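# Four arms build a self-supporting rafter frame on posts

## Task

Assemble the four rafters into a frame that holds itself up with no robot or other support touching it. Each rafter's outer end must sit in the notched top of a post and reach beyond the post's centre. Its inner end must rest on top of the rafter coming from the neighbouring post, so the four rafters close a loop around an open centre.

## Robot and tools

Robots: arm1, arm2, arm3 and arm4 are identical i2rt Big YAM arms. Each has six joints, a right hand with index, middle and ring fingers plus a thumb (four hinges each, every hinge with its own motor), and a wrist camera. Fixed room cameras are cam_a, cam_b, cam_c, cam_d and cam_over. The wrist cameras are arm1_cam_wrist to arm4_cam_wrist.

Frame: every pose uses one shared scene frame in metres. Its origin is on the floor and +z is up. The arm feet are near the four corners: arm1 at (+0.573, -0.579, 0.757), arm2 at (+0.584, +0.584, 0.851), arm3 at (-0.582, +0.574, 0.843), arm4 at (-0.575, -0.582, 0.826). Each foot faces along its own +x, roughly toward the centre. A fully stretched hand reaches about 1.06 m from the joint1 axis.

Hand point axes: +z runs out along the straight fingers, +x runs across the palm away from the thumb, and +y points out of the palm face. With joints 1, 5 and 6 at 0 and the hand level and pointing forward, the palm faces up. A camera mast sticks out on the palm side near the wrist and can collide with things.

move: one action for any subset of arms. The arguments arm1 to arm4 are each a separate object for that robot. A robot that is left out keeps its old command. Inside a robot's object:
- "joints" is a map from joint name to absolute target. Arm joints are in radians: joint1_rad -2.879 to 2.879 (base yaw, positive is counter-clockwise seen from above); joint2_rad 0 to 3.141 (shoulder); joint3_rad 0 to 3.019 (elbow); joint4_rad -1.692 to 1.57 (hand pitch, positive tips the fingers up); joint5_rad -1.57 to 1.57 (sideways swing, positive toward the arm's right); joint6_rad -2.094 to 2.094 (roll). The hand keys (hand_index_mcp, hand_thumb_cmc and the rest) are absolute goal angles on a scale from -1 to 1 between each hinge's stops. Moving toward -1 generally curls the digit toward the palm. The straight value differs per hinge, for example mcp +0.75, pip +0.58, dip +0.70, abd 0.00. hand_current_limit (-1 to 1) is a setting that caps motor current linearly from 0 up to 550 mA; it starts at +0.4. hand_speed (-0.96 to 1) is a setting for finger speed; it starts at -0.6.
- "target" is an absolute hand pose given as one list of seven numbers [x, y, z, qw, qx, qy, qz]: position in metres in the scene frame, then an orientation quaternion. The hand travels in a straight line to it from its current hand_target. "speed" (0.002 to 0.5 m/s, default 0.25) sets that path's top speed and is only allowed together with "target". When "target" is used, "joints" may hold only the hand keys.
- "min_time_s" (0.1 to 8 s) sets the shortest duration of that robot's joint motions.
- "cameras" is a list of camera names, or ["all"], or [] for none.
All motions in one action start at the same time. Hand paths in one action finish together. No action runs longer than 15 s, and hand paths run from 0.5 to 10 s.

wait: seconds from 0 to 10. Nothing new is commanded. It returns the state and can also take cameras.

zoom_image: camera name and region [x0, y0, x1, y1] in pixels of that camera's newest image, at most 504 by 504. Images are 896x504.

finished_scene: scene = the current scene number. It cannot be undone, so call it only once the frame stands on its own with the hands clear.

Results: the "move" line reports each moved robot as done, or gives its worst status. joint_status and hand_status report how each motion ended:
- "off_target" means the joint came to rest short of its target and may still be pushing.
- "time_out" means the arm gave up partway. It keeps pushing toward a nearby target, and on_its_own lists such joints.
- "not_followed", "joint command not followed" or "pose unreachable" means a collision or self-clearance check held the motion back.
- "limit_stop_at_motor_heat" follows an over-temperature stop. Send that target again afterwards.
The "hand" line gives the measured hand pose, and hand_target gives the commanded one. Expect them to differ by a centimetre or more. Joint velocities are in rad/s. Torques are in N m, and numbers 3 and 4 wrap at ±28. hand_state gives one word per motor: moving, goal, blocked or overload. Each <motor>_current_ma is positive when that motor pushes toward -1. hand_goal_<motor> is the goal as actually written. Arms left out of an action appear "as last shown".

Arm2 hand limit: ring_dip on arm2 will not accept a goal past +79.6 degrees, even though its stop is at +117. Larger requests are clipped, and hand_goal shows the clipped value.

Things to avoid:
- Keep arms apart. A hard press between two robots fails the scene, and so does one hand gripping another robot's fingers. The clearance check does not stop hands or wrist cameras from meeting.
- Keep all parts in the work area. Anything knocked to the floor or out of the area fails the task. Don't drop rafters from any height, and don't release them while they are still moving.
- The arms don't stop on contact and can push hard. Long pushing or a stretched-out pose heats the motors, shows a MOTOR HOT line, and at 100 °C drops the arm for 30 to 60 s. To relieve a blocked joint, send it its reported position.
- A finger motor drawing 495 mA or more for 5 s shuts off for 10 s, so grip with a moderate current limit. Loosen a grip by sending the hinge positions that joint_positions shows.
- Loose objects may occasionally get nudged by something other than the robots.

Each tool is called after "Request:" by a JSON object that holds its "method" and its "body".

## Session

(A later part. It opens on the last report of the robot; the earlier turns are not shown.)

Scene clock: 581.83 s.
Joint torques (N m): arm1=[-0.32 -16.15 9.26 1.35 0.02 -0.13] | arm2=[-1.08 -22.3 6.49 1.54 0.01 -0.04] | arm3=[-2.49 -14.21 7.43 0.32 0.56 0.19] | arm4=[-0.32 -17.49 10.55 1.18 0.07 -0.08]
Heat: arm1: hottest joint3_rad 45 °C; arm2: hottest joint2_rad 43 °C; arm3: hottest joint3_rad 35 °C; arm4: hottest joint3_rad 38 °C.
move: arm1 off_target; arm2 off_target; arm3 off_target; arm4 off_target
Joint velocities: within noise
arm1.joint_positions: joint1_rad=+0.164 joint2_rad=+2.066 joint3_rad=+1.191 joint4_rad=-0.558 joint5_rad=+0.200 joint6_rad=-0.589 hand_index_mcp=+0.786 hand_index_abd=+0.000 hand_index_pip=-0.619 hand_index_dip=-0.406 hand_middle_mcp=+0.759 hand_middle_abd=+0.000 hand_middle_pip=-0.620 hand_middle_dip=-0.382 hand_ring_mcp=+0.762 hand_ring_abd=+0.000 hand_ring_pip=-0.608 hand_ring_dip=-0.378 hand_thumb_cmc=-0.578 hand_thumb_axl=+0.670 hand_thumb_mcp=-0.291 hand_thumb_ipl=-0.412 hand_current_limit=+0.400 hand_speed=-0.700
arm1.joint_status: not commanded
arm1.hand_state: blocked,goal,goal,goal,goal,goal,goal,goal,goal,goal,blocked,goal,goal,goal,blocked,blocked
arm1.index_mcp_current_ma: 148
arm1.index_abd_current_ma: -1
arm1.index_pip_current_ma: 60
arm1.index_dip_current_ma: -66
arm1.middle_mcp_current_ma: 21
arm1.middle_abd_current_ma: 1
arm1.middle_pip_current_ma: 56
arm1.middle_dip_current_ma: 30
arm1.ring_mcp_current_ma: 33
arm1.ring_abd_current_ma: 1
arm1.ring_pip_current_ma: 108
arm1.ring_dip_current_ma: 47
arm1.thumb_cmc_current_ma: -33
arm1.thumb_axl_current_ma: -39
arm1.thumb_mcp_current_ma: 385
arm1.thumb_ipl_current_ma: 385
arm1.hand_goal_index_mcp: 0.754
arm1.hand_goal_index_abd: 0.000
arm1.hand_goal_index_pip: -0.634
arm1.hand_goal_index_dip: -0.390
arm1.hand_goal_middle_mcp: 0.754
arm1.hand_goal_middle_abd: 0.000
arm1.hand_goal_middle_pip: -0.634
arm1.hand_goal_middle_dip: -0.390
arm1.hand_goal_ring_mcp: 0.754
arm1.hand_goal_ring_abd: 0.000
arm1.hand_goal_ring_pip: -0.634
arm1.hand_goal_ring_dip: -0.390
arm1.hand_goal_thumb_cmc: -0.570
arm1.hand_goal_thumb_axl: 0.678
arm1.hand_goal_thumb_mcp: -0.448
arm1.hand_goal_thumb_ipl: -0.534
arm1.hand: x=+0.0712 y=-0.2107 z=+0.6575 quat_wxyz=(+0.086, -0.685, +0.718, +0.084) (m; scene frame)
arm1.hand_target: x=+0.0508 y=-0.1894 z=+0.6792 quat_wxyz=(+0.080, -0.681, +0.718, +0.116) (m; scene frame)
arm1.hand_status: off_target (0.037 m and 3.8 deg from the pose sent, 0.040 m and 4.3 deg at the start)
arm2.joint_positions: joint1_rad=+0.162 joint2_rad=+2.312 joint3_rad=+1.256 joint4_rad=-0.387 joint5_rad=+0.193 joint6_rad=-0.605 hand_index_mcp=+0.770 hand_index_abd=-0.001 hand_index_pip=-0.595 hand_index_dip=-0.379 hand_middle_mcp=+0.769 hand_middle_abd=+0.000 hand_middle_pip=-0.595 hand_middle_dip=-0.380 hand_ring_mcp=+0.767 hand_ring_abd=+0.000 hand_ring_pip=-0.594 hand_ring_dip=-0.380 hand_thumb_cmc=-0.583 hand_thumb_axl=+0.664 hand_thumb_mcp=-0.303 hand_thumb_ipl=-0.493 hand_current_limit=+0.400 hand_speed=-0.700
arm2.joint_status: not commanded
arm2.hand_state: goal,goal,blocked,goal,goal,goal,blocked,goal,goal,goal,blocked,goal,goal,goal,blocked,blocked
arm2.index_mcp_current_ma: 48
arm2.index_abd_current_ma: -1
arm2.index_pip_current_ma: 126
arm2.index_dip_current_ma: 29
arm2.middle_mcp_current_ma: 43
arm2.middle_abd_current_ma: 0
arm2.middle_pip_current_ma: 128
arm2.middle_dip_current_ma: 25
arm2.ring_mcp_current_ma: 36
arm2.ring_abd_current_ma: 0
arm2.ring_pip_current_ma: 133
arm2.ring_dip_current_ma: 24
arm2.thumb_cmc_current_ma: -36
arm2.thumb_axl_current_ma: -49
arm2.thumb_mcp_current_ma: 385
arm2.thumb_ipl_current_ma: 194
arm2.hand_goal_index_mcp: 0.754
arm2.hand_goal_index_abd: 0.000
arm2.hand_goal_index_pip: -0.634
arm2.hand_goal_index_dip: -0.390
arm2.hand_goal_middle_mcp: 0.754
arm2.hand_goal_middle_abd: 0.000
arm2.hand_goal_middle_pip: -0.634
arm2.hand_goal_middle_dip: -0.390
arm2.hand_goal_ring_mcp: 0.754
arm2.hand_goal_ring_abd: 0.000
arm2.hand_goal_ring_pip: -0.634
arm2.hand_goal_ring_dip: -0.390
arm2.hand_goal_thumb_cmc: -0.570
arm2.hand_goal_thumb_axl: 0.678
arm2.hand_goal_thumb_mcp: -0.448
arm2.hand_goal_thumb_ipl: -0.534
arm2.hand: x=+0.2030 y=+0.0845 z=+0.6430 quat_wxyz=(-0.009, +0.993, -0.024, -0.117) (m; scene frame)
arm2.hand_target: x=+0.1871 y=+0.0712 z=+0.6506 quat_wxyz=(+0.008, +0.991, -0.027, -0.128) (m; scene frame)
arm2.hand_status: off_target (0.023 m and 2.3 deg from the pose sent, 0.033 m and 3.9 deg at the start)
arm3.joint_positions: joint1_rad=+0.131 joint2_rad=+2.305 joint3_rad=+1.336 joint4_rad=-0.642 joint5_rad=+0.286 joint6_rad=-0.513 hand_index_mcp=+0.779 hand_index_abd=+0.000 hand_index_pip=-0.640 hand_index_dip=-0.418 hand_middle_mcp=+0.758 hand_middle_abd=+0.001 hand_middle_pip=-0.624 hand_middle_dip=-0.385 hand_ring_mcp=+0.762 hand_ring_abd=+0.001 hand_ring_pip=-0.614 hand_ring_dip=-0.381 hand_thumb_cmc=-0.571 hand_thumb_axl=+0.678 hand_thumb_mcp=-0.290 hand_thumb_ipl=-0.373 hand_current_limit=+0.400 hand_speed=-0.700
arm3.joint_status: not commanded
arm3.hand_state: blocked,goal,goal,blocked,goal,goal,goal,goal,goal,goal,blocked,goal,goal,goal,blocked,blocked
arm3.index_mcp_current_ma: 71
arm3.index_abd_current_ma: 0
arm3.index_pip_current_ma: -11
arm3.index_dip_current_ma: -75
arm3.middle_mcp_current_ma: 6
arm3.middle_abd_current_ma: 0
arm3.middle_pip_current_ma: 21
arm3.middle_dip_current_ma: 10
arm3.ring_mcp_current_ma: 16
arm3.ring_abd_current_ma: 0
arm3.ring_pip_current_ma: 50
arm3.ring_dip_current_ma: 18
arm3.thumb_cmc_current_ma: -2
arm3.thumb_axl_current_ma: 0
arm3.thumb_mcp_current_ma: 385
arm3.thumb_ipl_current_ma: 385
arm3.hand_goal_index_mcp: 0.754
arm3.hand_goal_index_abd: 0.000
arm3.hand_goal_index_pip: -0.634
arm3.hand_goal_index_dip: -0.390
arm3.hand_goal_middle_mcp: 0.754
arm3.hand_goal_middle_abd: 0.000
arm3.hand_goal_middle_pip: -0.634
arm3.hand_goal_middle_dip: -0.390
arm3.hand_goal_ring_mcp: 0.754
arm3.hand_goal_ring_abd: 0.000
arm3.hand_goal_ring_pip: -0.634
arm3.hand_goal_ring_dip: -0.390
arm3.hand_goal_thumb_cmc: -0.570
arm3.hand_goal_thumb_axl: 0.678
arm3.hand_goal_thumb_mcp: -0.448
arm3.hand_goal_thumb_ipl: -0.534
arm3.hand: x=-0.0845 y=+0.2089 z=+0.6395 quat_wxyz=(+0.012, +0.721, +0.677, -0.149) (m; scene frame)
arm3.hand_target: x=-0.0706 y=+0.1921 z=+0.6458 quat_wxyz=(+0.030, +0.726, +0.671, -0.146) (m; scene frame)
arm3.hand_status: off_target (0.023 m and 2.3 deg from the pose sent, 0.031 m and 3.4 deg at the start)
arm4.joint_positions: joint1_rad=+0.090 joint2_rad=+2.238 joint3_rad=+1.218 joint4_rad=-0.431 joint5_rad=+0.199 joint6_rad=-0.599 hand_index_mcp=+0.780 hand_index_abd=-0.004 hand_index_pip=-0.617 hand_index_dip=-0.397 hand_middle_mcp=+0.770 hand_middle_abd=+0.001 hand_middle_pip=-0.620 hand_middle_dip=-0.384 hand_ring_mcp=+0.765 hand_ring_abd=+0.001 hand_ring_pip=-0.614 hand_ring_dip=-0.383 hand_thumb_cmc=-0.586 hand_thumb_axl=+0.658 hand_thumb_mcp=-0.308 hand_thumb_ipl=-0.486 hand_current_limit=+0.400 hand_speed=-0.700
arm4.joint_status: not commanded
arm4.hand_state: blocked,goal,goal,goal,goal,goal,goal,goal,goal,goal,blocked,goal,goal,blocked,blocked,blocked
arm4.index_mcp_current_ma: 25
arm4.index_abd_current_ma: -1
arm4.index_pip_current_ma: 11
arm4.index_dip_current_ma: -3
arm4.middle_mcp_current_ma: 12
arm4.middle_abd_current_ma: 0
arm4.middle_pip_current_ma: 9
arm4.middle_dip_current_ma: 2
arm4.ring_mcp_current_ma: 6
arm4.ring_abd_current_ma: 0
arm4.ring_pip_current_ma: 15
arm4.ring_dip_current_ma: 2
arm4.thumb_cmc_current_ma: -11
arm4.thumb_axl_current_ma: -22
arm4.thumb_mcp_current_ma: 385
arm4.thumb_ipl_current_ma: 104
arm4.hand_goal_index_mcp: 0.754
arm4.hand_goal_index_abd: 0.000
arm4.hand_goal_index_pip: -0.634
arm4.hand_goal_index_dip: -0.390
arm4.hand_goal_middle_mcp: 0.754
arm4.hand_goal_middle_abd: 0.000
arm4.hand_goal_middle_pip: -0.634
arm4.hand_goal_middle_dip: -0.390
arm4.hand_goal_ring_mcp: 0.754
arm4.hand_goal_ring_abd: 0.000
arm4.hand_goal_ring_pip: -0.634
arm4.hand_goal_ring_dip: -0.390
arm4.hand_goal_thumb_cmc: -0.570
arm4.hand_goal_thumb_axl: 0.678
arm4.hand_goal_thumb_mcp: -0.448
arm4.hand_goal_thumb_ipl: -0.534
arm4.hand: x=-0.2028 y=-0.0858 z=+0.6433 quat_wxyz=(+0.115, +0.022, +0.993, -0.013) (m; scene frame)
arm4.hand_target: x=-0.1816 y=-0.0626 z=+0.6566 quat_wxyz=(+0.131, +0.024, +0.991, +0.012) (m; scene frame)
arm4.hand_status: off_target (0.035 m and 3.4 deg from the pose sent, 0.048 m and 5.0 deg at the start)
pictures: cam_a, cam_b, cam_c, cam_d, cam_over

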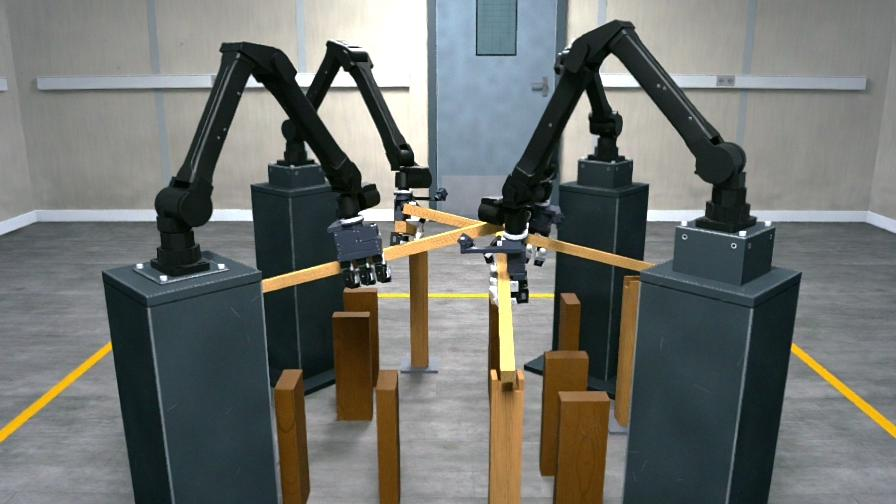

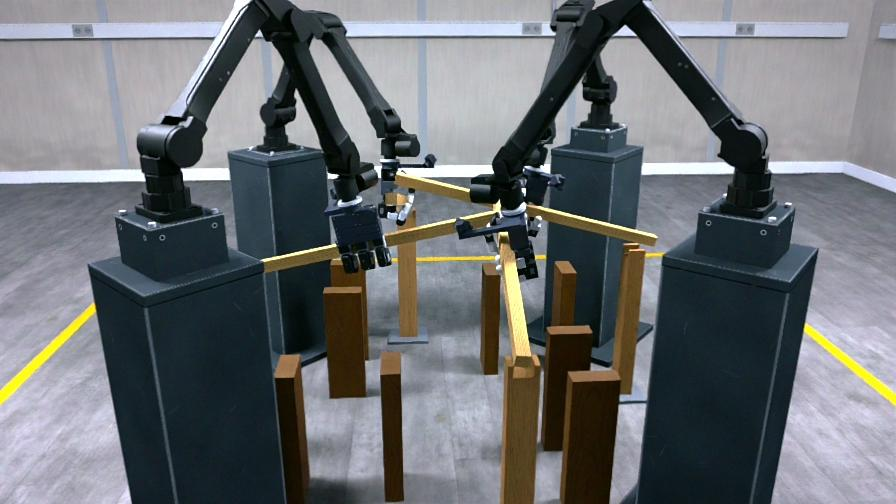

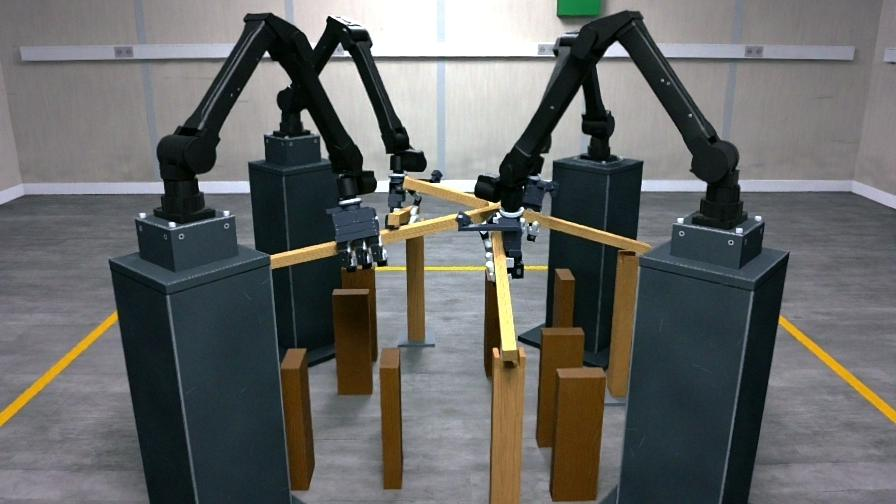

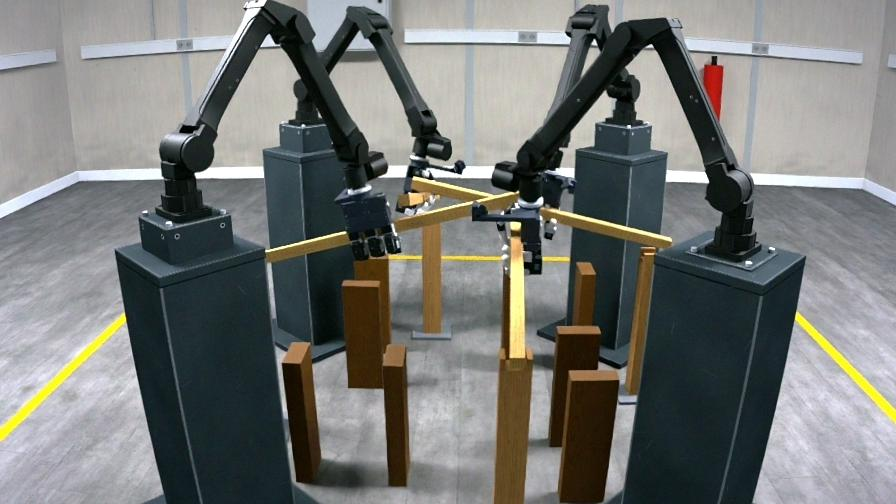

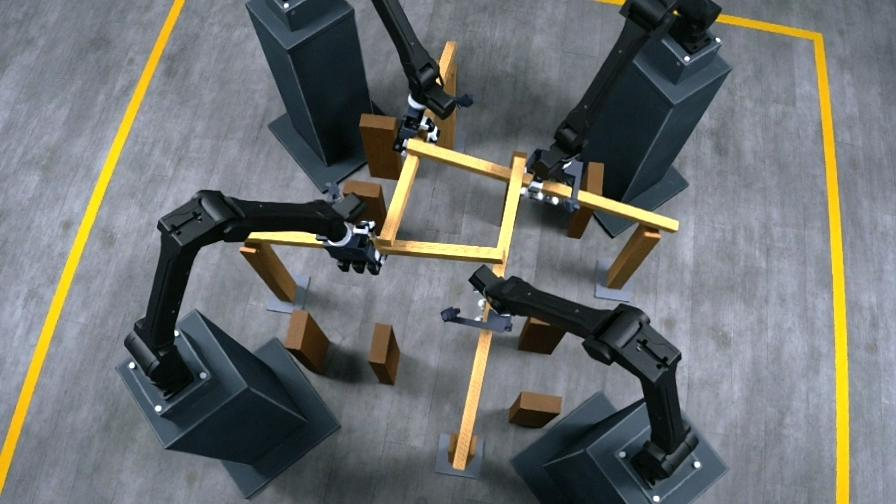

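Request:
{"method": "move", "body": {"cameras": ["cam_a","cam_b","cam_c","cam_d"], "arm1": {"target":[0.0506,-0.1878,0.6605,0.081,-0.683,0.719,0.115],"speed":0.08}, "arm2": {"target":[0.1857,0.0690,0.6300,0.012,0.991,-0.027,-0.131],"speed":0.08}, "arm3": {"target":[-0.0715,0.1877,0.6250,0.031,0.725,0.670,-0.145],"speed":0.08}, "arm4": {"target":[-0.1798,-0.0600,0.6350,0.134,0.0235,0.989,0.017],"speed":0.08}}}

Request:
{"method": "zoom_image", "body": {"camera": "cam_a", "region": [470, 320, 550, 420]}}

Request:
{"method": "zoom_image", "body": {"camera": "cam_b", "region": [480, 300, 560, 400]}}

Request:
{"method": "zoom_image", "body": {"camera": "cam_c", "region": [470, 300, 550, 400]}}

Request:
{"method": "zoom_image", "body": {"camera": "cam_d", "region": [480, 300, 560, 400]}}

Scene clock: 593.10 s.
Joint torques (N m): arm1=[-0.44 -17.85 8.81 1.29 0.04 -0.15] | arm2=[-1.08 -23 6.17 1.58 0.01 -0.03] | arm3=[-2.37 -14.51 7.28 0.34 0.51 0.09] | arm4=[-0.38 -18.78 10.07 1.28 0.06 -0.06]
Heat: arm1: hottest joint3_rad 45 °C; arm2: hottest joint2_rad 42 °C; arm3: hottest joint3_rad 35 °C; arm4: hottest joint3_rad 37 °C.
move: arm1 off_target; arm2 off_target; arm3 off_target; arm4 off_target
Joint velocities: within noise
arm1.joint_positions: joint1_rad=+0.163 joint2_rad=+2.104 joint3_rad=+1.191 joint4_rad=-0.524 joint5_rad=+0.200 joint6_rad=-0.592 hand_index_mcp=+0.786 hand_index_abd=+0.000 hand_index_pip=-0.619 hand_index_dip=-0.406 hand_middle_mcp=+0.759 hand_middle_abd=+0.000 hand_middle_pip=-0.620 hand_middle_dip=-0.382 hand_ring_mcp=+0.762 hand_ring_abd=+0.000 hand_ring_pip=-0.608 hand_ring_dip=-0.378 hand_thumb_cmc=-0.578 hand_thumb_axl=+0.670 hand_thumb_mcp=-0.291 hand_thumb_ipl=-0.412 hand_current_limit=+0.400 hand_speed=-0.700
arm1.joint_status: not commanded
arm1.hand_state: blocked,goal,goal,goal,goal,goal,goal,goal,goal,goal,blocked,goal,goal,goal,blocked,blocked
arm1.index_mcp_current_ma: 148
arm1.index_abd_current_ma: -1
arm1.index_pip_current_ma: 60
arm1.index_dip_current_ma: -66
arm1.middle_mcp_current_ma: 21
arm1.middle_abd_current_ma: 1
arm1.middle_pip_current_ma: 56
arm1.middle_dip_current_ma: 30
arm1.ring_mcp_current_ma: 33
arm1.ring_abd_current_ma: 1
arm1.ring_pip_current_ma: 108
arm1.ring_dip_current_ma: 47
arm1.thumb_cmc_current_ma: -33
arm1.thumb_axl_current_ma: -39
arm1.thumb_mcp_current_ma: 385
arm1.thumb_ipl_current_ma: 385
arm1.hand_goal_index_mcp: 0.754
arm1.hand_goal_index_abd: 0.000
arm1.hand_goal_index_pip: -0.634
arm1.hand_goal_index_dip: -0.390
arm1.hand_goal_middle_mcp: 0.754
arm1.hand_goal_middle_abd: 0.000
arm1.hand_goal_middle_pip: -0.634
arm1.hand_goal_middle_dip: -0.390
arm1.hand_goal_ring_mcp: 0.754
arm1.hand_goal_ring_abd: 0.000
arm1.hand_goal_ring_pip: -0.634
arm1.hand_goal_ring_dip: -0.390
arm1.hand_goal_thumb_cmc: -0.570
arm1.hand_goal_thumb_axl: 0.678
arm1.hand_goal_thumb_mcp: -0.448
arm1.hand_goal_thumb_ipl: -0.534
arm1.hand: x=+0.0723 y=-0.2115 z=+0.6382 quat_wxyz=(+0.087, -0.687, +0.717, +0.081) (m; scene frame)
arm1.hand_target: x=+0.0521 y=-0.1887 z=+0.6618 quat_wxyz=(+0.081, -0.682, +0.718, +0.115) (m; scene frame)
arm1.hand_status: off_target (0.039 m and 3.9 deg from the pose sent, 0.031 m and 3.6 deg at the start)
arm2.joint_positions: joint1_rad=+0.162 joint2_rad=+2.365 joint3_rad=+1.270 joint4_rad=-0.344 joint5_rad=+0.193 joint6_rad=-0.607 hand_index_mcp=+0.770 hand_index_abd=-0.001 hand_index_pip=-0.595 hand_index_dip=-0.379 hand_middle_mcp=+0.769 hand_middle_abd=+0.000 hand_middle_pip=-0.595 hand_middle_dip=-0.380 hand_ring_mcp=+0.767 hand_ring_abd=+0.000 hand_ring_pip=-0.594 hand_ring_dip=-0.380 hand_thumb_cmc=-0.583 hand_thumb_axl=+0.664 hand_thumb_mcp=-0.303 hand_thumb_ipl=-0.493 hand_current_limit=+0.400 hand_speed=-0.700
arm2.joint_status: not commanded
arm2.hand_state: goal,goal,blocked,goal,goal,goal,blocked,goal,goal,goal,blocked,goal,goal,goal,blocked,blocked
arm2.index_mcp_current_ma: 48
arm2.index_abd_current_ma: -1
arm2.index_pip_current_ma: 126
arm2.index_dip_current_ma: 29
arm2.middle_mcp_current_ma: 43
arm2.middle_abd_current_ma: 0
arm2.middle_pip_current_ma: 128
arm2.middle_dip_current_ma: 25
arm2.ring_mcp_current_ma: 36
arm2.ring_abd_current_ma: 0
arm2.ring_pip_current_ma: 133
arm2.ring_dip_current_ma: 24
arm2.thumb_cmc_current_ma: -36
arm2.thumb_axl_current_ma: -49
arm2.thumb_mcp_current_ma: 385
arm2.thumb_ipl_current_ma: 194
arm2.hand_goal_index_mcp: 0.754
arm2.hand_goal_index_abd: 0.000
arm2.hand_goal_index_pip: -0.634
arm2.hand_goal_index_dip: -0.390
arm2.hand_goal_middle_mcp: 0.754
arm2.hand_goal_middle_abd: 0.000
arm2.hand_goal_middle_pip: -0.634
arm2.hand_goal_middle_dip: -0.390
arm2.hand_goal_ring_mcp: 0.754
arm2.hand_goal_ring_abd: 0.000
arm2.hand_goal_ring_pip: -0.634
arm2.hand_goal_ring_dip: -0.390
arm2.hand_goal_thumb_cmc: -0.570
arm2.hand_goal_thumb_axl: 0.678
arm2.hand_goal_thumb_mcp: -0.448
arm2.hand_goal_thumb_ipl: -0.534
arm2.hand: x=+0.2027 y=+0.0843 z=+0.6205 quat_wxyz=(-0.006, +0.993, -0.023, -0.119) (m; scene frame)
arm2.hand_target: x=+0.1860 y=+0.0698 z=+0.6307 quat_wxyz=(+0.012, +0.991, -0.027, -0.131) (m; scene frame)
arm2.hand_status: off_target (0.025 m and 2.6 deg from the pose sent, 0.027 m and 2.9 deg at the start)
arm3.joint_positions: joint1_rad=+0.123 joint2_rad=+2.352 joint3_rad=+1.347 joint4_rad=-0.606 joint5_rad=+0.286 joint6_rad=-0.513 hand_index_mcp=+0.779 hand_index_abd=+0.000 hand_index_pip=-0.640 hand_index_dip=-0.418 hand_middle_mcp=+0.758 hand_middle_abd=+0.001 hand_middle_pip=-0.624 hand_middle_dip=-0.385 hand_ring_mcp=+0.762 hand_ring_abd=+0.001 hand_ring_pip=-0.614 hand_ring_dip=-0.381 hand_thumb_cmc=-0.571 hand_thumb_axl=+0.678 hand_thumb_mcp=-0.290 hand_thumb_ipl=-0.373 hand_current_limit=+0.400 hand_speed=-0.700
arm3.joint_status: not commanded
arm3.hand_state: blocked,goal,goal,blocked,goal,goal,goal,goal,goal,goal,blocked,goal,goal,goal,blocked,blocked
arm3.index_mcp_current_ma: 71
arm3.index_abd_current_ma: 0
arm3.index_pip_current_ma: -11
arm3.index_dip_current_ma: -75
arm3.middle_mcp_current_ma: 6
arm3.middle_abd_current_ma: 0
arm3.middle_pip_current_ma: 21
arm3.middle_dip_current_ma: 10
arm3.ring_mcp_current_ma: 16
arm3.ring_abd_current_ma: 0
arm3.ring_pip_current_ma: 50
arm3.ring_dip_current_ma: 18
arm3.thumb_cmc_current_ma: -2
arm3.thumb_axl_current_ma: 0
arm3.thumb_mcp_current_ma: 385
arm3.thumb_ipl_current_ma: 385
arm3.hand_goal_index_mcp: 0.754
arm3.hand_goal_index_abd: 0.000
arm3.hand_goal_index_pip: -0.634
arm3.hand_goal_index_dip: -0.390
arm3.hand_goal_middle_mcp: 0.754
arm3.hand_goal_middle_abd: 0.000
arm3.hand_goal_middle_pip: -0.634
arm3.hand_goal_middle_dip: -0.390
arm3.hand_goal_ring_mcp: 0.754
arm3.hand_goal_ring_abd: 0.000
arm3.hand_goal_ring_pip: -0.634
arm3.hand_goal_ring_dip: -0.390
arm3.hand_goal_thumb_cmc: -0.570
arm3.hand_goal_thumb_axl: 0.678
arm3.hand_goal_thumb_mcp: -0.448
arm3.hand_goal_thumb_ipl: -0.534
arm3.hand: x=-0.0890 y=+0.2052 z=+0.6171 quat_wxyz=(+0.011, +0.724, +0.673, -0.149) (m; scene frame)
arm3.hand_target: x=-0.0722 y=+0.1882 z=+0.6260 quat_wxyz=(+0.031, +0.726, +0.671, -0.145) (m; scene frame)
arm3.hand_status: off_target (0.026 m and 2.4 deg from the pose sent, 0.029 m and 2.4 deg at the start)
arm4.joint_positions: joint1_rad=+0.090 joint2_rad=+2.288 joint3_rad=+1.227 joint4_rad=-0.381 joint5_rad=+0.198 joint6_rad=-0.602 hand_index_mcp=+0.780 hand_index_abd=-0.004 hand_index_pip=-0.617 hand_index_dip=-0.397 hand_middle_mcp=+0.770 hand_middle_abd=+0.001 hand_middle_pip=-0.620 hand_middle_dip=-0.384 hand_ring_mcp=+0.765 hand_ring_abd=+0.001 hand_ring_pip=-0.614 hand_ring_dip=-0.383 hand_thumb_cmc=-0.586 hand_thumb_axl=+0.658 hand_thumb_mcp=-0.308 hand_thumb_ipl=-0.486 hand_current_limit=+0.400 hand_speed=-0.700
arm4.joint_status: not commanded
arm4.hand_state: blocked,goal,goal,goal,goal,goal,goal,goal,goal,goal,blocked,goal,goal,blocked,blocked,blocked
arm4.index_mcp_current_ma: 25
arm4.index_abd_current_ma: -1
arm4.index_pip_current_ma: 11
arm4.index_dip_current_ma: -3
arm4.middle_mcp_current_ma: 12
arm4.middle_abd_current_ma: 0
arm4.middle_pip_current_ma: 9
arm4.middle_dip_current_ma: 2
arm4.ring_mcp_current_ma: 6
arm4.ring_abd_current_ma: 0
arm4.ring_pip_current_ma: 15
arm4.ring_dip_current_ma: 2
arm4.thumb_cmc_current_ma: -11
arm4.thumb_axl_current_ma: -22
arm4.thumb_mcp_current_ma: 385
arm4.thumb_ipl_current_ma: 104
arm4.hand_goal_index_mcp: 0.754
arm4.hand_goal_index_abd: 0.000
arm4.hand_goal_index_pip: -0.634
arm4.hand_goal_index_dip: -0.390
arm4.hand_goal_middle_mcp: 0.754
arm4.hand_goal_middle_abd: 0.000
arm4.hand_goal_middle_pip: -0.634
arm4.hand_goal_middle_dip: -0.390
arm4.hand_goal_ring_mcp: 0.754
arm4.hand_goal_ring_abd: 0.000
arm4.hand_goal_ring_pip: -0.634
arm4.hand_goal_ring_dip: -0.390
arm4.hand_goal_thumb_cmc: -0.570
arm4.hand_goal_thumb_axl: 0.678
arm4.hand_goal_thumb_mcp: -0.448
arm4.hand_goal_thumb_ipl: -0.534
arm4.hand: x=-0.2028 y=-0.0854 z=+0.6212 quat_wxyz=(+0.117, +0.021, +0.993, -0.009) (m; scene frame)
arm4.hand_target: x=-0.1807 y=-0.0615 z=+0.6368 quat_wxyz=(+0.135, +0.024, +0.990, +0.017) (m; scene frame)
arm4.hand_status: off_target (0.037 m and 3.7 deg from the pose sent, 0.036 m and 4.1 deg at the start)
pictures: cam_a, cam_b, cam_c, cam_d

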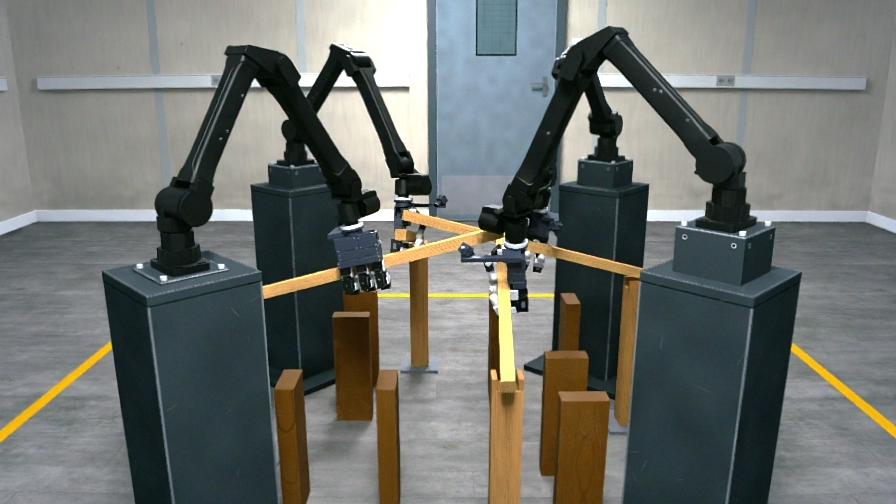

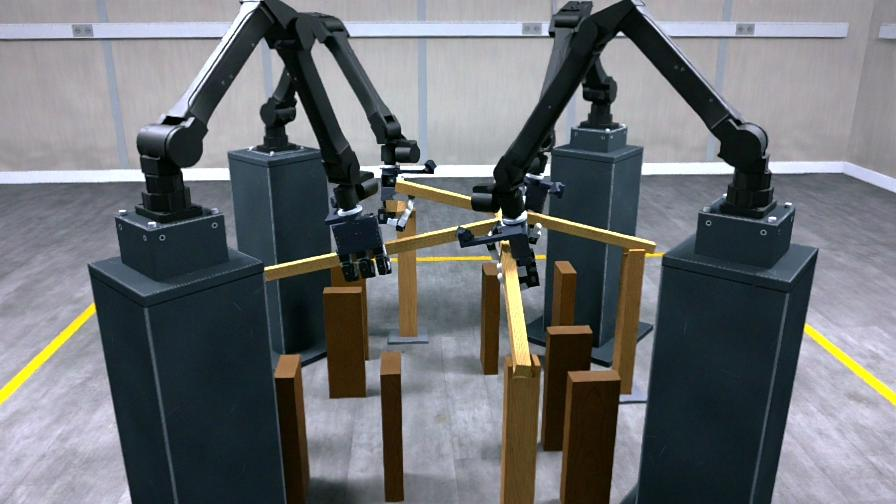

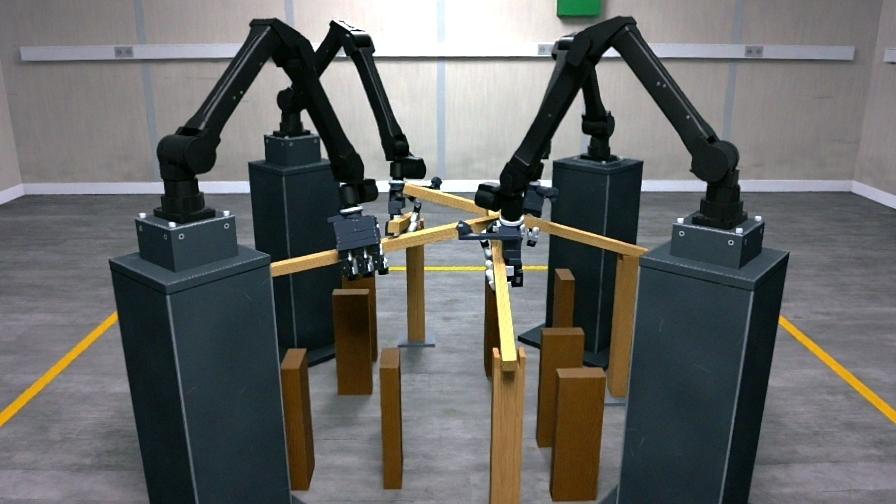

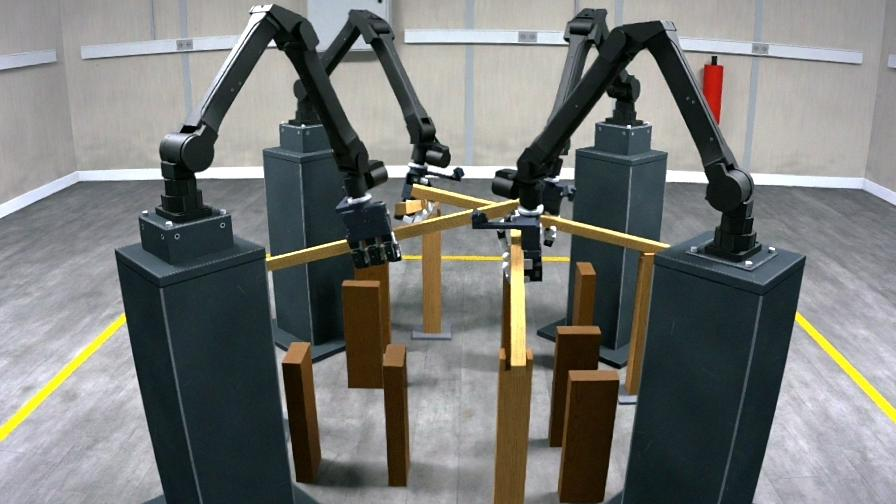

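Scaled by 5.040.

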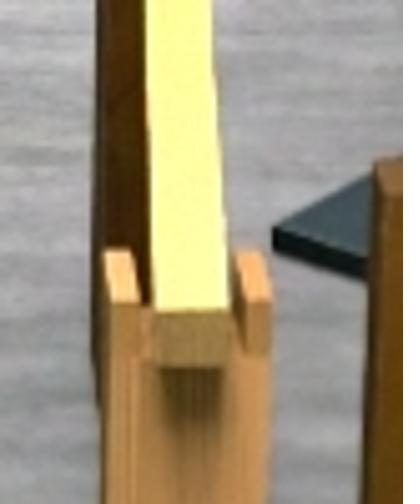

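Scaled by 5.040.

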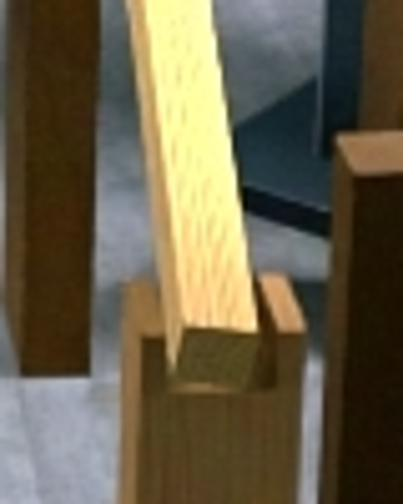

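Scaled by 5.040.

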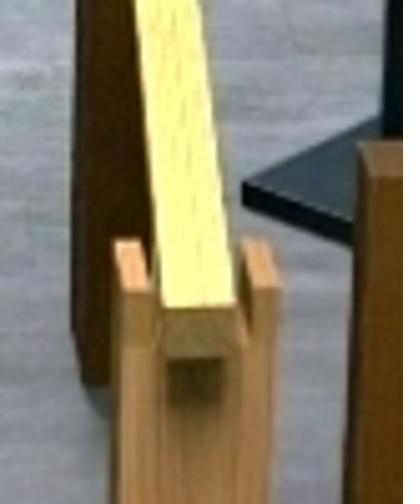

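Scaled by 5.040.

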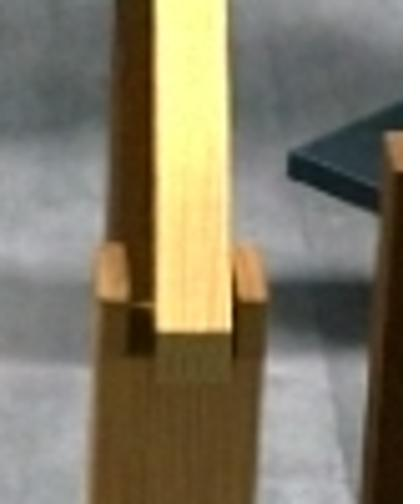

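Request:
{"method": "move", "body": {"cameras": ["cam_a","cam_b","cam_c","cam_d","cam_over"], "arm1": {"target":[0.0510,-0.1863,0.6263,0.0626,-0.683,0.724,0.0996],"speed":0.06}, "arm2": {"target":[0.1870,0.0700,0.6155,0.0100,0.9935,-0.0273,-0.1080],"speed":0.06}, "arm3": {"target":[-0.0710,0.1885,0.6070,0.0200,0.7215,0.6760,-0.1356],"speed":0.06}, "arm4": {"target":[-0.1810,-0.0613,0.6208,0.1236,0.0235,0.9900,0.0138],"speed":0.06}}}

Request:
{"method": "zoom_image", "body": {"camera": "cam_a", "region": [380, 200, 560, 420]}}

Request:
{"method": "zoom_image", "body": {"camera": "cam_b", "region": [380, 180, 560, 400]}}

Request:
{"method": "zoom_image", "body": {"camera": "cam_c", "region": [380, 180, 560, 400]}}

Request:
{"method": "zoom_image", "body": {"camera": "cam_d", "region": [380, 180, 560, 400]}}

Request:
{"method": "zoom_image", "body": {"camera": "cam_over", "region": [360, 120, 560, 290]}}

Scene clock: 616.17 s.
Joint torques (N m): arm1=[-0.26 -17.61 8.32 1.35 -0.19 -0.15] | arm2=[-1.14 -23.24 6.24 0.72 -0.06 -0.03] | arm3=[-2.49 -14.56 6.98 0.25 0.37 0.09] | arm4=[-0.38 -18.2 10.04 1.1 0.03 -0.06]
Heat: arm1: hottest joint3_rad 44 °C; arm2: hottest joint2_rad 42 °C; arm3: hottest joint3_rad 34 °C; arm4: hottest joint3_rad 39 °C.
move: arm1 off_target; arm2 off_target; arm3 off_target; arm4 off_target
Joint velocities: within noise
arm1.joint_positions: joint1_rad=+0.148 joint2_rad=+2.177 joint3_rad=+1.219 joint4_rad=-0.498 joint5_rad=+0.160 joint6_rad=-0.593 hand_index_mcp=+0.786 hand_index_abd=+0.000 hand_index_pip=-0.619 hand_index_dip=-0.406 hand_middle_mcp=+0.759 hand_middle_abd=+0.000 hand_middle_pip=-0.620 hand_middle_dip=-0.382 hand_ring_mcp=+0.762 hand_ring_abd=+0.000 hand_ring_pip=-0.608 hand_ring_dip=-0.378 hand_thumb_cmc=-0.578 hand_thumb_axl=+0.670 hand_thumb_mcp=-0.291 hand_thumb_ipl=-0.412 hand_current_limit=+0.400 hand_speed=-0.700
arm1.joint_status: not commanded
arm1.hand_state: blocked,goal,goal,goal,goal,goal,goal,goal,goal,goal,blocked,goal,goal,goal,blocked,blocked
arm1.index_mcp_current_ma: 148
arm1.index_abd_current_ma: -1
arm1.index_pip_current_ma: 60
arm1.index_dip_current_ma: -66
arm1.middle_mcp_current_ma: 21
arm1.middle_abd_current_ma: 1
arm1.middle_pip_current_ma: 56
arm1.middle_dip_current_ma: 30
arm1.ring_mcp_current_ma: 33
arm1.ring_abd_current_ma: 1
arm1.ring_pip_current_ma: 108
arm1.ring_dip_current_ma: 47
arm1.thumb_cmc_current_ma: -33
arm1.thumb_axl_current_ma: -39
arm1.thumb_mcp_current_ma: 385
arm1.thumb_ipl_current_ma: 385
arm1.hand_goal_index_mcp: 0.754
arm1.hand_goal_index_abd: 0.000
arm1.hand_goal_index_pip: -0.634
arm1.hand_goal_index_dip: -0.390
arm1.hand_goal_middle_mcp: 0.754
arm1.hand_goal_middle_abd: 0.000
arm1.hand_goal_middle_pip: -0.634
arm1.hand_goal_middle_dip: -0.390
arm1.hand_goal_ring_mcp: 0.754
arm1.hand_goal_ring_abd: 0.000
arm1.hand_goal_ring_pip: -0.634
arm1.hand_goal_ring_dip: -0.390
arm1.hand_goal_thumb_cmc: -0.570
arm1.hand_goal_thumb_axl: 0.678
arm1.hand_goal_thumb_mcp: -0.448
arm1.hand_goal_thumb_ipl: -0.534
arm1.hand: x=+0.0717 y=-0.2084 z=+0.6066 quat_wxyz=(+0.069, -0.685, +0.722, +0.068) (m; scene frame)
arm1.hand_target: x=+0.0522 y=-0.1870 z=+0.6276 quat_wxyz=(+0.063, -0.681, +0.722, +0.100) (m; scene frame)
arm1.hand_status: off_target (0.036 m and 3.7 deg from the pose sent, 0.035 m and 3.6 deg at the start)
arm2.joint_positions: joint1_rad=+0.154 joint2_rad=+2.394 joint3_rad=+1.298 joint4_rad=-0.351 joint5_rad=+0.157 joint6_rad=-0.611 hand_index_mcp=+0.770 hand_index_abd=-0.001 hand_index_pip=-0.595 hand_index_dip=-0.379 hand_middle_mcp=+0.769 hand_middle_abd=+0.000 hand_middle_pip=-0.595 hand_middle_dip=-0.380 hand_ring_mcp=+0.767 hand_ring_abd=+0.000 hand_ring_pip=-0.594 hand_ring_dip=-0.380 hand_thumb_cmc=-0.583 hand_thumb_axl=+0.664 hand_thumb_mcp=-0.303 hand_thumb_ipl=-0.493 hand_current_limit=+0.400 hand_speed=-0.700
arm2.joint_status: not commanded
arm2.hand_state: goal,goal,blocked,goal,goal,goal,blocked,goal,goal,goal,blocked,goal,goal,goal,blocked,blocked
arm2.index_mcp_current_ma: 48
arm2.index_abd_current_ma: -1
arm2.index_pip_current_ma: 126
arm2.index_dip_current_ma: 29
arm2.middle_mcp_current_ma: 43
arm2.middle_abd_current_ma: 0
arm2.middle_pip_current_ma: 128
arm2.middle_dip_current_ma: 25
arm2.ring_mcp_current_ma: 37
arm2.ring_abd_current_ma: 0
arm2.ring_pip_current_ma: 133
arm2.ring_dip_current_ma: 24
arm2.thumb_cmc_current_ma: -36
arm2.thumb_axl_current_ma: -49
arm2.thumb_mcp_current_ma: 385
arm2.thumb_ipl_current_ma: 194
arm2.hand_goal_index_mcp: 0.754
arm2.hand_goal_index_abd: 0.000
arm2.hand_goal_index_pip: -0.634
arm2.hand_goal_index_dip: -0.390
arm2.hand_goal_middle_mcp: 0.754
arm2.hand_goal_middle_abd: 0.000
arm2.hand_goal_middle_pip: -0.634
arm2.hand_goal_middle_dip: -0.390
arm2.hand_goal_ring_mcp: 0.754
arm2.hand_goal_ring_abd: 0.000
arm2.hand_goal_ring_pip: -0.634
arm2.hand_goal_ring_dip: -0.390
arm2.hand_goal_thumb_cmc: -0.570
arm2.hand_goal_thumb_axl: 0.678
arm2.hand_goal_thumb_mcp: -0.448
arm2.hand_goal_thumb_ipl: -0.534
arm2.hand: x=+0.2017 y=+0.0808 z=+0.6096 quat_wxyz=(+0.000, +0.995, -0.024, -0.102) (m; scene frame)
arm2.hand_target: x=+0.1873 y=+0.0704 z=+0.6161 quat_wxyz=(+0.010, +0.994, -0.027, -0.108) (m; scene frame)
arm2.hand_status: off_target (0.019 m and 1.4 deg from the pose sent, 0.022 m and 2.3 deg at the start)
arm3.joint_positions: joint1_rad=+0.117 joint2_rad=+2.391 joint3_rad=+1.377 joint4_rad=-0.605 joint5_rad=+0.265 joint6_rad=-0.531 hand_index_mcp=+0.779 hand_index_abd=+0.000 hand_index_pip=-0.640 hand_index_dip=-0.418 hand_middle_mcp=+0.758 hand_middle_abd=+0.001 hand_middle_pip=-0.624 hand_middle_dip=-0.385 hand_ring_mcp=+0.762 hand_ring_abd=+0.001 hand_ring_pip=-0.614 hand_ring_dip=-0.381 hand_thumb_cmc=-0.571 hand_thumb_axl=+0.678 hand_thumb_mcp=-0.290 hand_thumb_ipl=-0.373 hand_current_limit=+0.400 hand_speed=-0.700
arm3.joint_status: not commanded
arm3.hand_state: blocked,goal,goal,blocked,goal,goal,goal,goal,goal,goal,blocked,goal,goal,goal,blocked,blocked
arm3.index_mcp_current_ma: 71
arm3.index_abd_current_ma: 0
arm3.index_pip_current_ma: -11
arm3.index_dip_current_ma: -75
arm3.middle_mcp_current_ma: 6
arm3.middle_abd_current_ma: 0
arm3.middle_pip_current_ma: 21
arm3.middle_dip_current_ma: 10
arm3.ring_mcp_current_ma: 16
arm3.ring_abd_current_ma: 0
arm3.ring_pip_current_ma: 50
arm3.ring_dip_current_ma: 18
arm3.thumb_cmc_current_ma: -2
arm3.thumb_axl_current_ma: 0
arm3.thumb_mcp_current_ma: 385
arm3.thumb_ipl_current_ma: 385
arm3.hand_goal_index_mcp: 0.754
arm3.hand_goal_index_abd: 0.000
arm3.hand_goal_index_pip: -0.634
arm3.hand_goal_index_dip: -0.390
arm3.hand_goal_middle_mcp: 0.754
arm3.hand_goal_middle_abd: 0.000
arm3.hand_goal_middle_pip: -0.634
arm3.hand_goal_middle_dip: -0.390
arm3.hand_goal_ring_mcp: 0.754
arm3.hand_goal_ring_abd: 0.000
arm3.hand_goal_ring_pip: -0.634
arm3.hand_goal_ring_dip: -0.390
arm3.hand_goal_thumb_cmc: -0.570
arm3.hand_goal_thumb_axl: 0.678
arm3.hand_goal_thumb_mcp: -0.448
arm3.hand_goal_thumb_ipl: -0.534
arm3.hand: x=-0.0856 y=+0.2043 z=+0.6015 quat_wxyz=(+0.003, +0.721, +0.679, -0.140) (m; scene frame)
arm3.hand_target: x=-0.0715 y=+0.1889 z=+0.6077 quat_wxyz=(+0.020, +0.723, +0.677, -0.136) (m; scene frame)
arm3.hand_status: off_target (0.022 m and 2.0 deg from the pose sent, 0.027 m and 1.9 deg at the start)
arm4.joint_positions: joint1_rad=+0.089 joint2_rad=+2.315 joint3_rad=+1.241 joint4_rad=-0.381 joint5_rad=+0.184 joint6_rad=-0.602 hand_index_mcp=+0.780 hand_index_abd=-0.004 hand_index_pip=-0.617 hand_index_dip=-0.397 hand_middle_mcp=+0.770 hand_middle_abd=+0.001 hand_middle_pip=-0.620 hand_middle_dip=-0.384 hand_ring_mcp=+0.765 hand_ring_abd=+0.001 hand_ring_pip=-0.614 hand_ring_dip=-0.383 hand_thumb_cmc=-0.586 hand_thumb_axl=+0.658 hand_thumb_mcp=-0.308 hand_thumb_ipl=-0.486 hand_current_limit=+0.400 hand_speed=-0.700
arm4.joint_status: not commanded
arm4.hand_state: blocked,goal,goal,goal,goal,goal,goal,goal,goal,goal,blocked,goal,goal,blocked,blocked,blocked
arm4.index_mcp_current_ma: 25
arm4.index_abd_current_ma: -1
arm4.index_pip_current_ma: 11
arm4.index_dip_current_ma: -3
arm4.middle_mcp_current_ma: 12
arm4.middle_abd_current_ma: 0
arm4.middle_pip_current_ma: 9
arm4.middle_dip_current_ma: 2
arm4.ring_mcp_current_ma: 6
arm4.ring_abd_current_ma: 0
arm4.ring_pip_current_ma: 15
arm4.ring_dip_current_ma: 2
arm4.thumb_cmc_current_ma: -11
arm4.thumb_axl_current_ma: -22
arm4.thumb_mcp_current_ma: 385
arm4.thumb_ipl_current_ma: 104
arm4.hand_goal_index_mcp: 0.754
arm4.hand_goal_index_abd: 0.000
arm4.hand_goal_index_pip: -0.634
arm4.hand_goal_index_dip: -0.390
arm4.hand_goal_middle_mcp: 0.754
arm4.hand_goal_middle_abd: 0.000
arm4.hand_goal_middle_pip: -0.634
arm4.hand_goal_middle_dip: -0.390
arm4.hand_goal_ring_mcp: 0.754
arm4.hand_goal_ring_abd: 0.000
arm4.hand_goal_ring_pip: -0.634
arm4.hand_goal_ring_dip: -0.390
arm4.hand_goal_thumb_cmc: -0.570
arm4.hand_goal_thumb_axl: 0.678
arm4.hand_goal_thumb_mcp: -0.448
arm4.hand_goal_thumb_ipl: -0.534
arm4.hand: x=-0.2043 y=-0.0851 z=+0.6093 quat_wxyz=(+0.108, +0.021, +0.994, -0.011) (m; scene frame)
arm4.hand_target: x=-0.1820 y=-0.0628 z=+0.6223 quat_wxyz=(+0.124, +0.024, +0.992, +0.014) (m; scene frame)
arm4.hand_status: off_target (0.035 m and 3.4 deg from the pose sent, 0.033 m and 2.8 deg at the start)
pictures: cam_a, cam_b, cam_c, cam_d, cam_over

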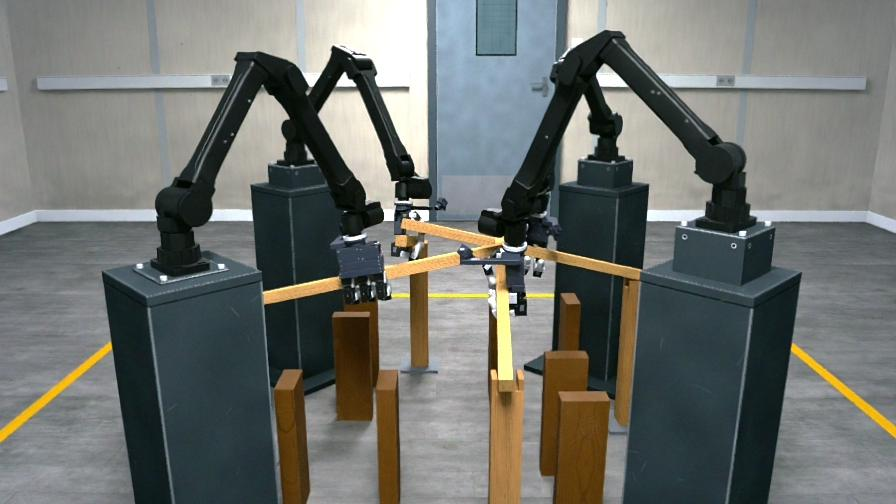

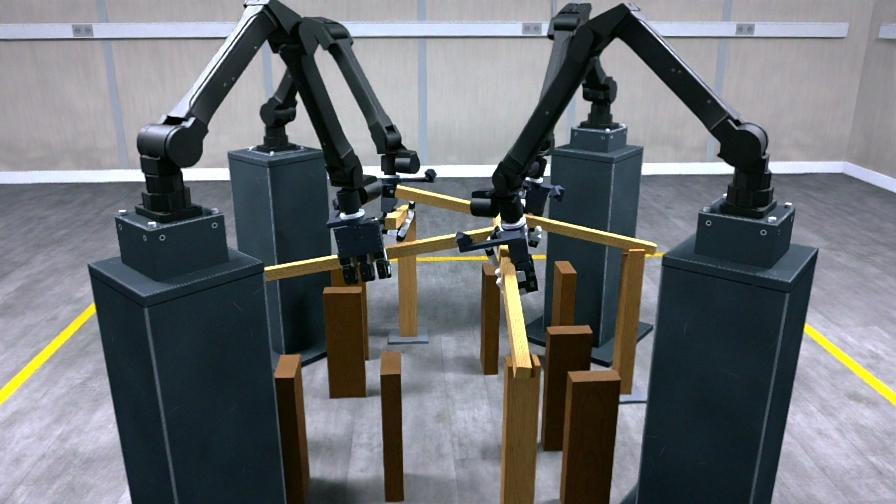

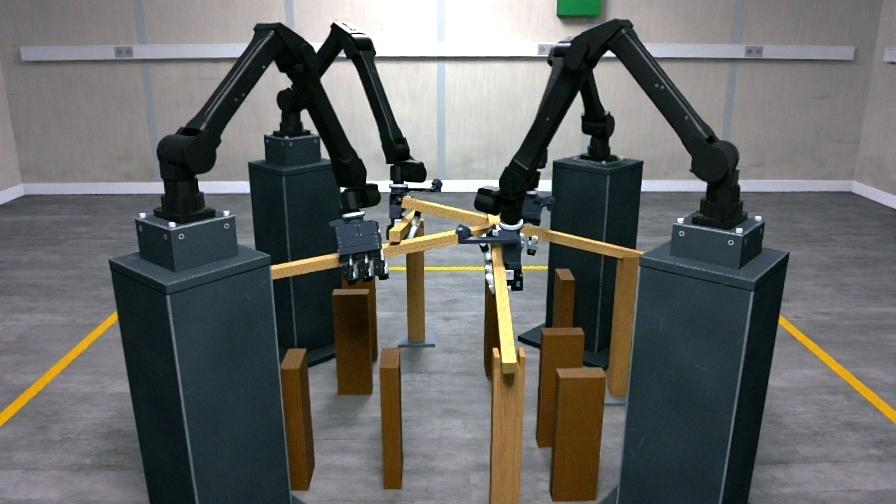

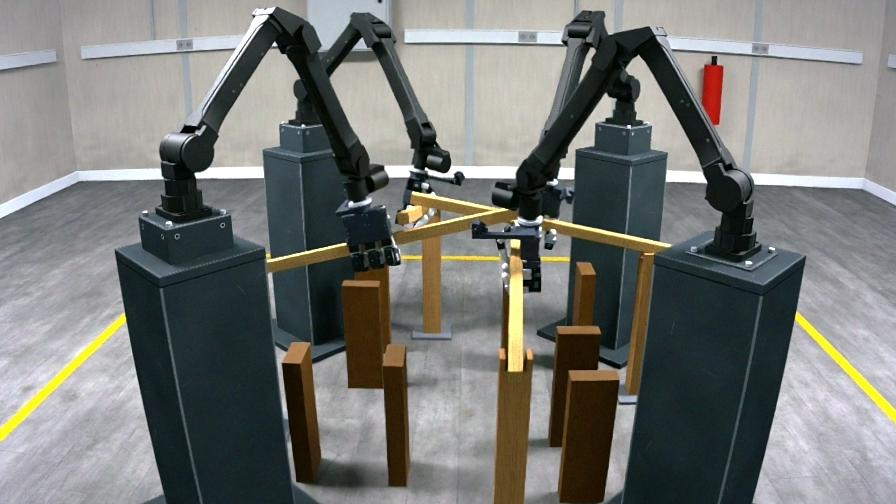

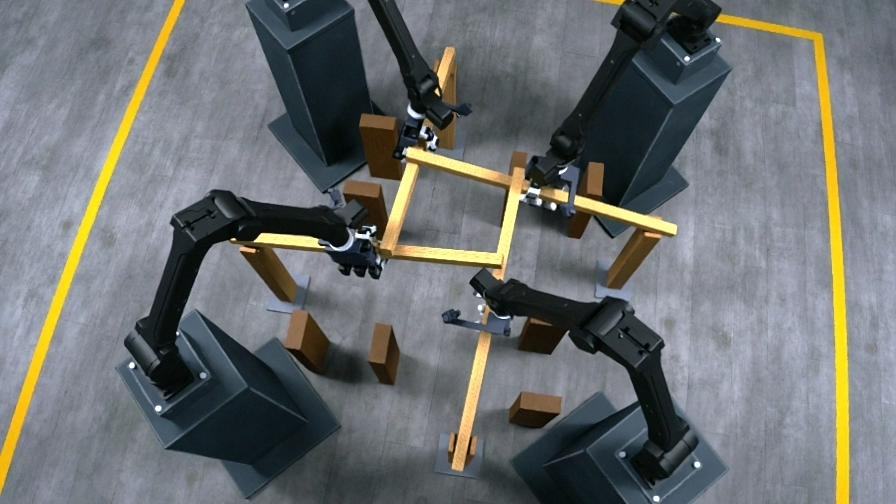

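Scaled by 2.291.

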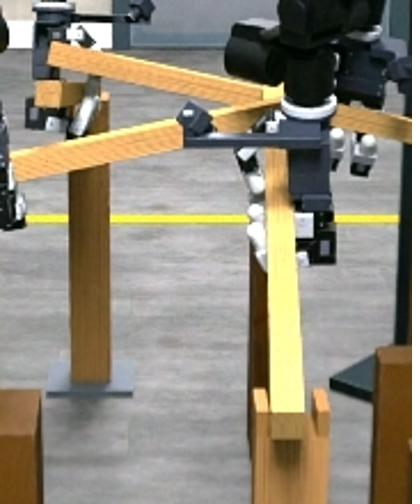

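Scaled by 2.291.

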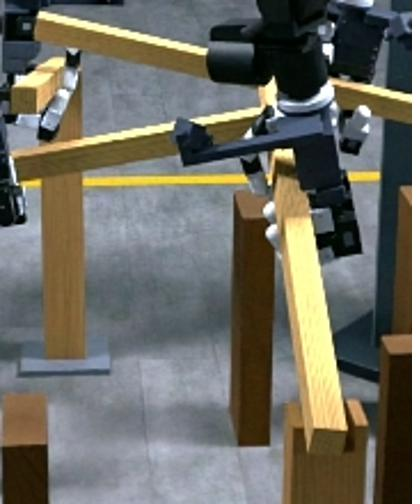

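Scaled by 2.291.

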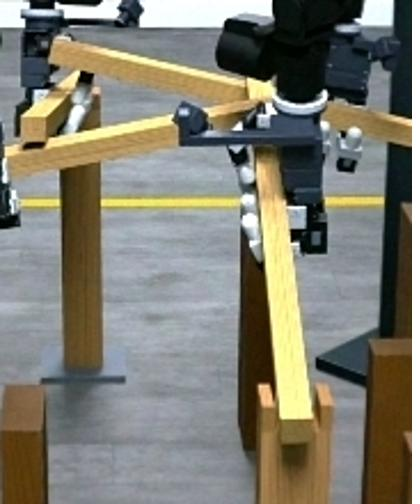

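Scaled by 2.291.

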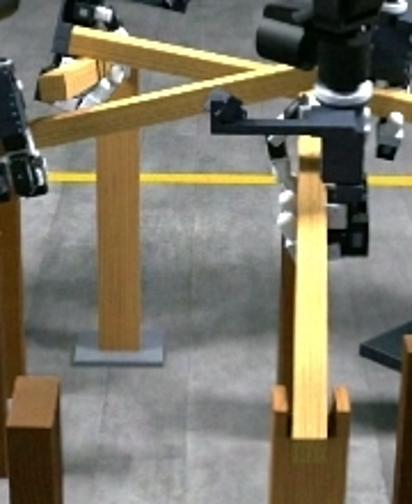

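Scaled by 2.520.

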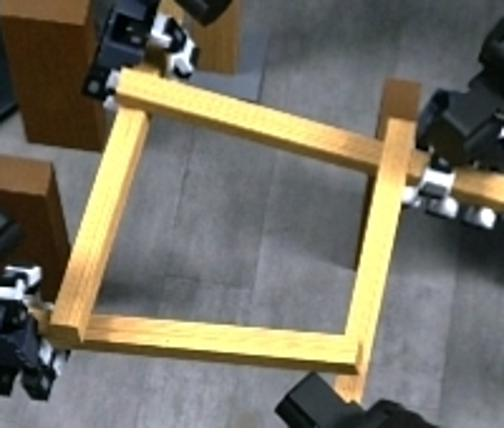

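Request:
{"method": "zoom_image", "body": {"camera": "cam_a", "region": [380, 200, 480, 300]}}

Request:
{"method": "zoom_image", "body": {"camera": "cam_b", "region": [370, 180, 470, 280]}}

Request:
{"method": "zoom_image", "body": {"camera": "cam_c", "region": [370, 180, 470, 280]}}

Request:
{"method": "zoom_image", "body": {"camera": "cam_d", "region": [380, 180, 480, 280]}}

Scaled by 5.040.

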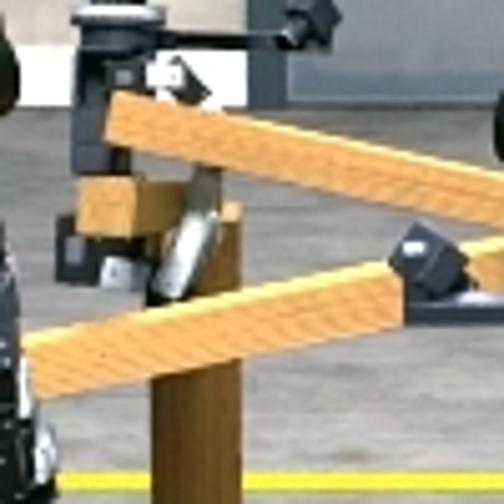

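Scaled by 5.040.

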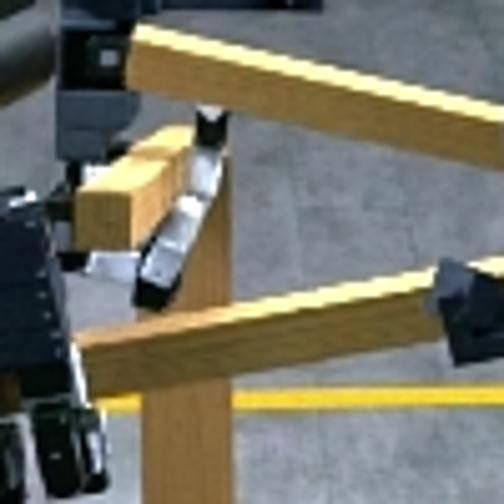

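Scaled by 5.040.

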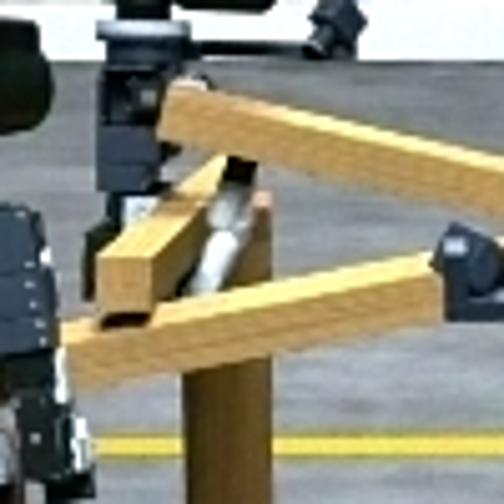

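Scaled by 5.040.

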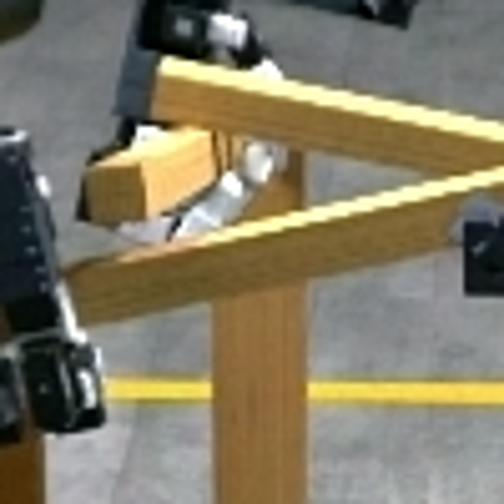

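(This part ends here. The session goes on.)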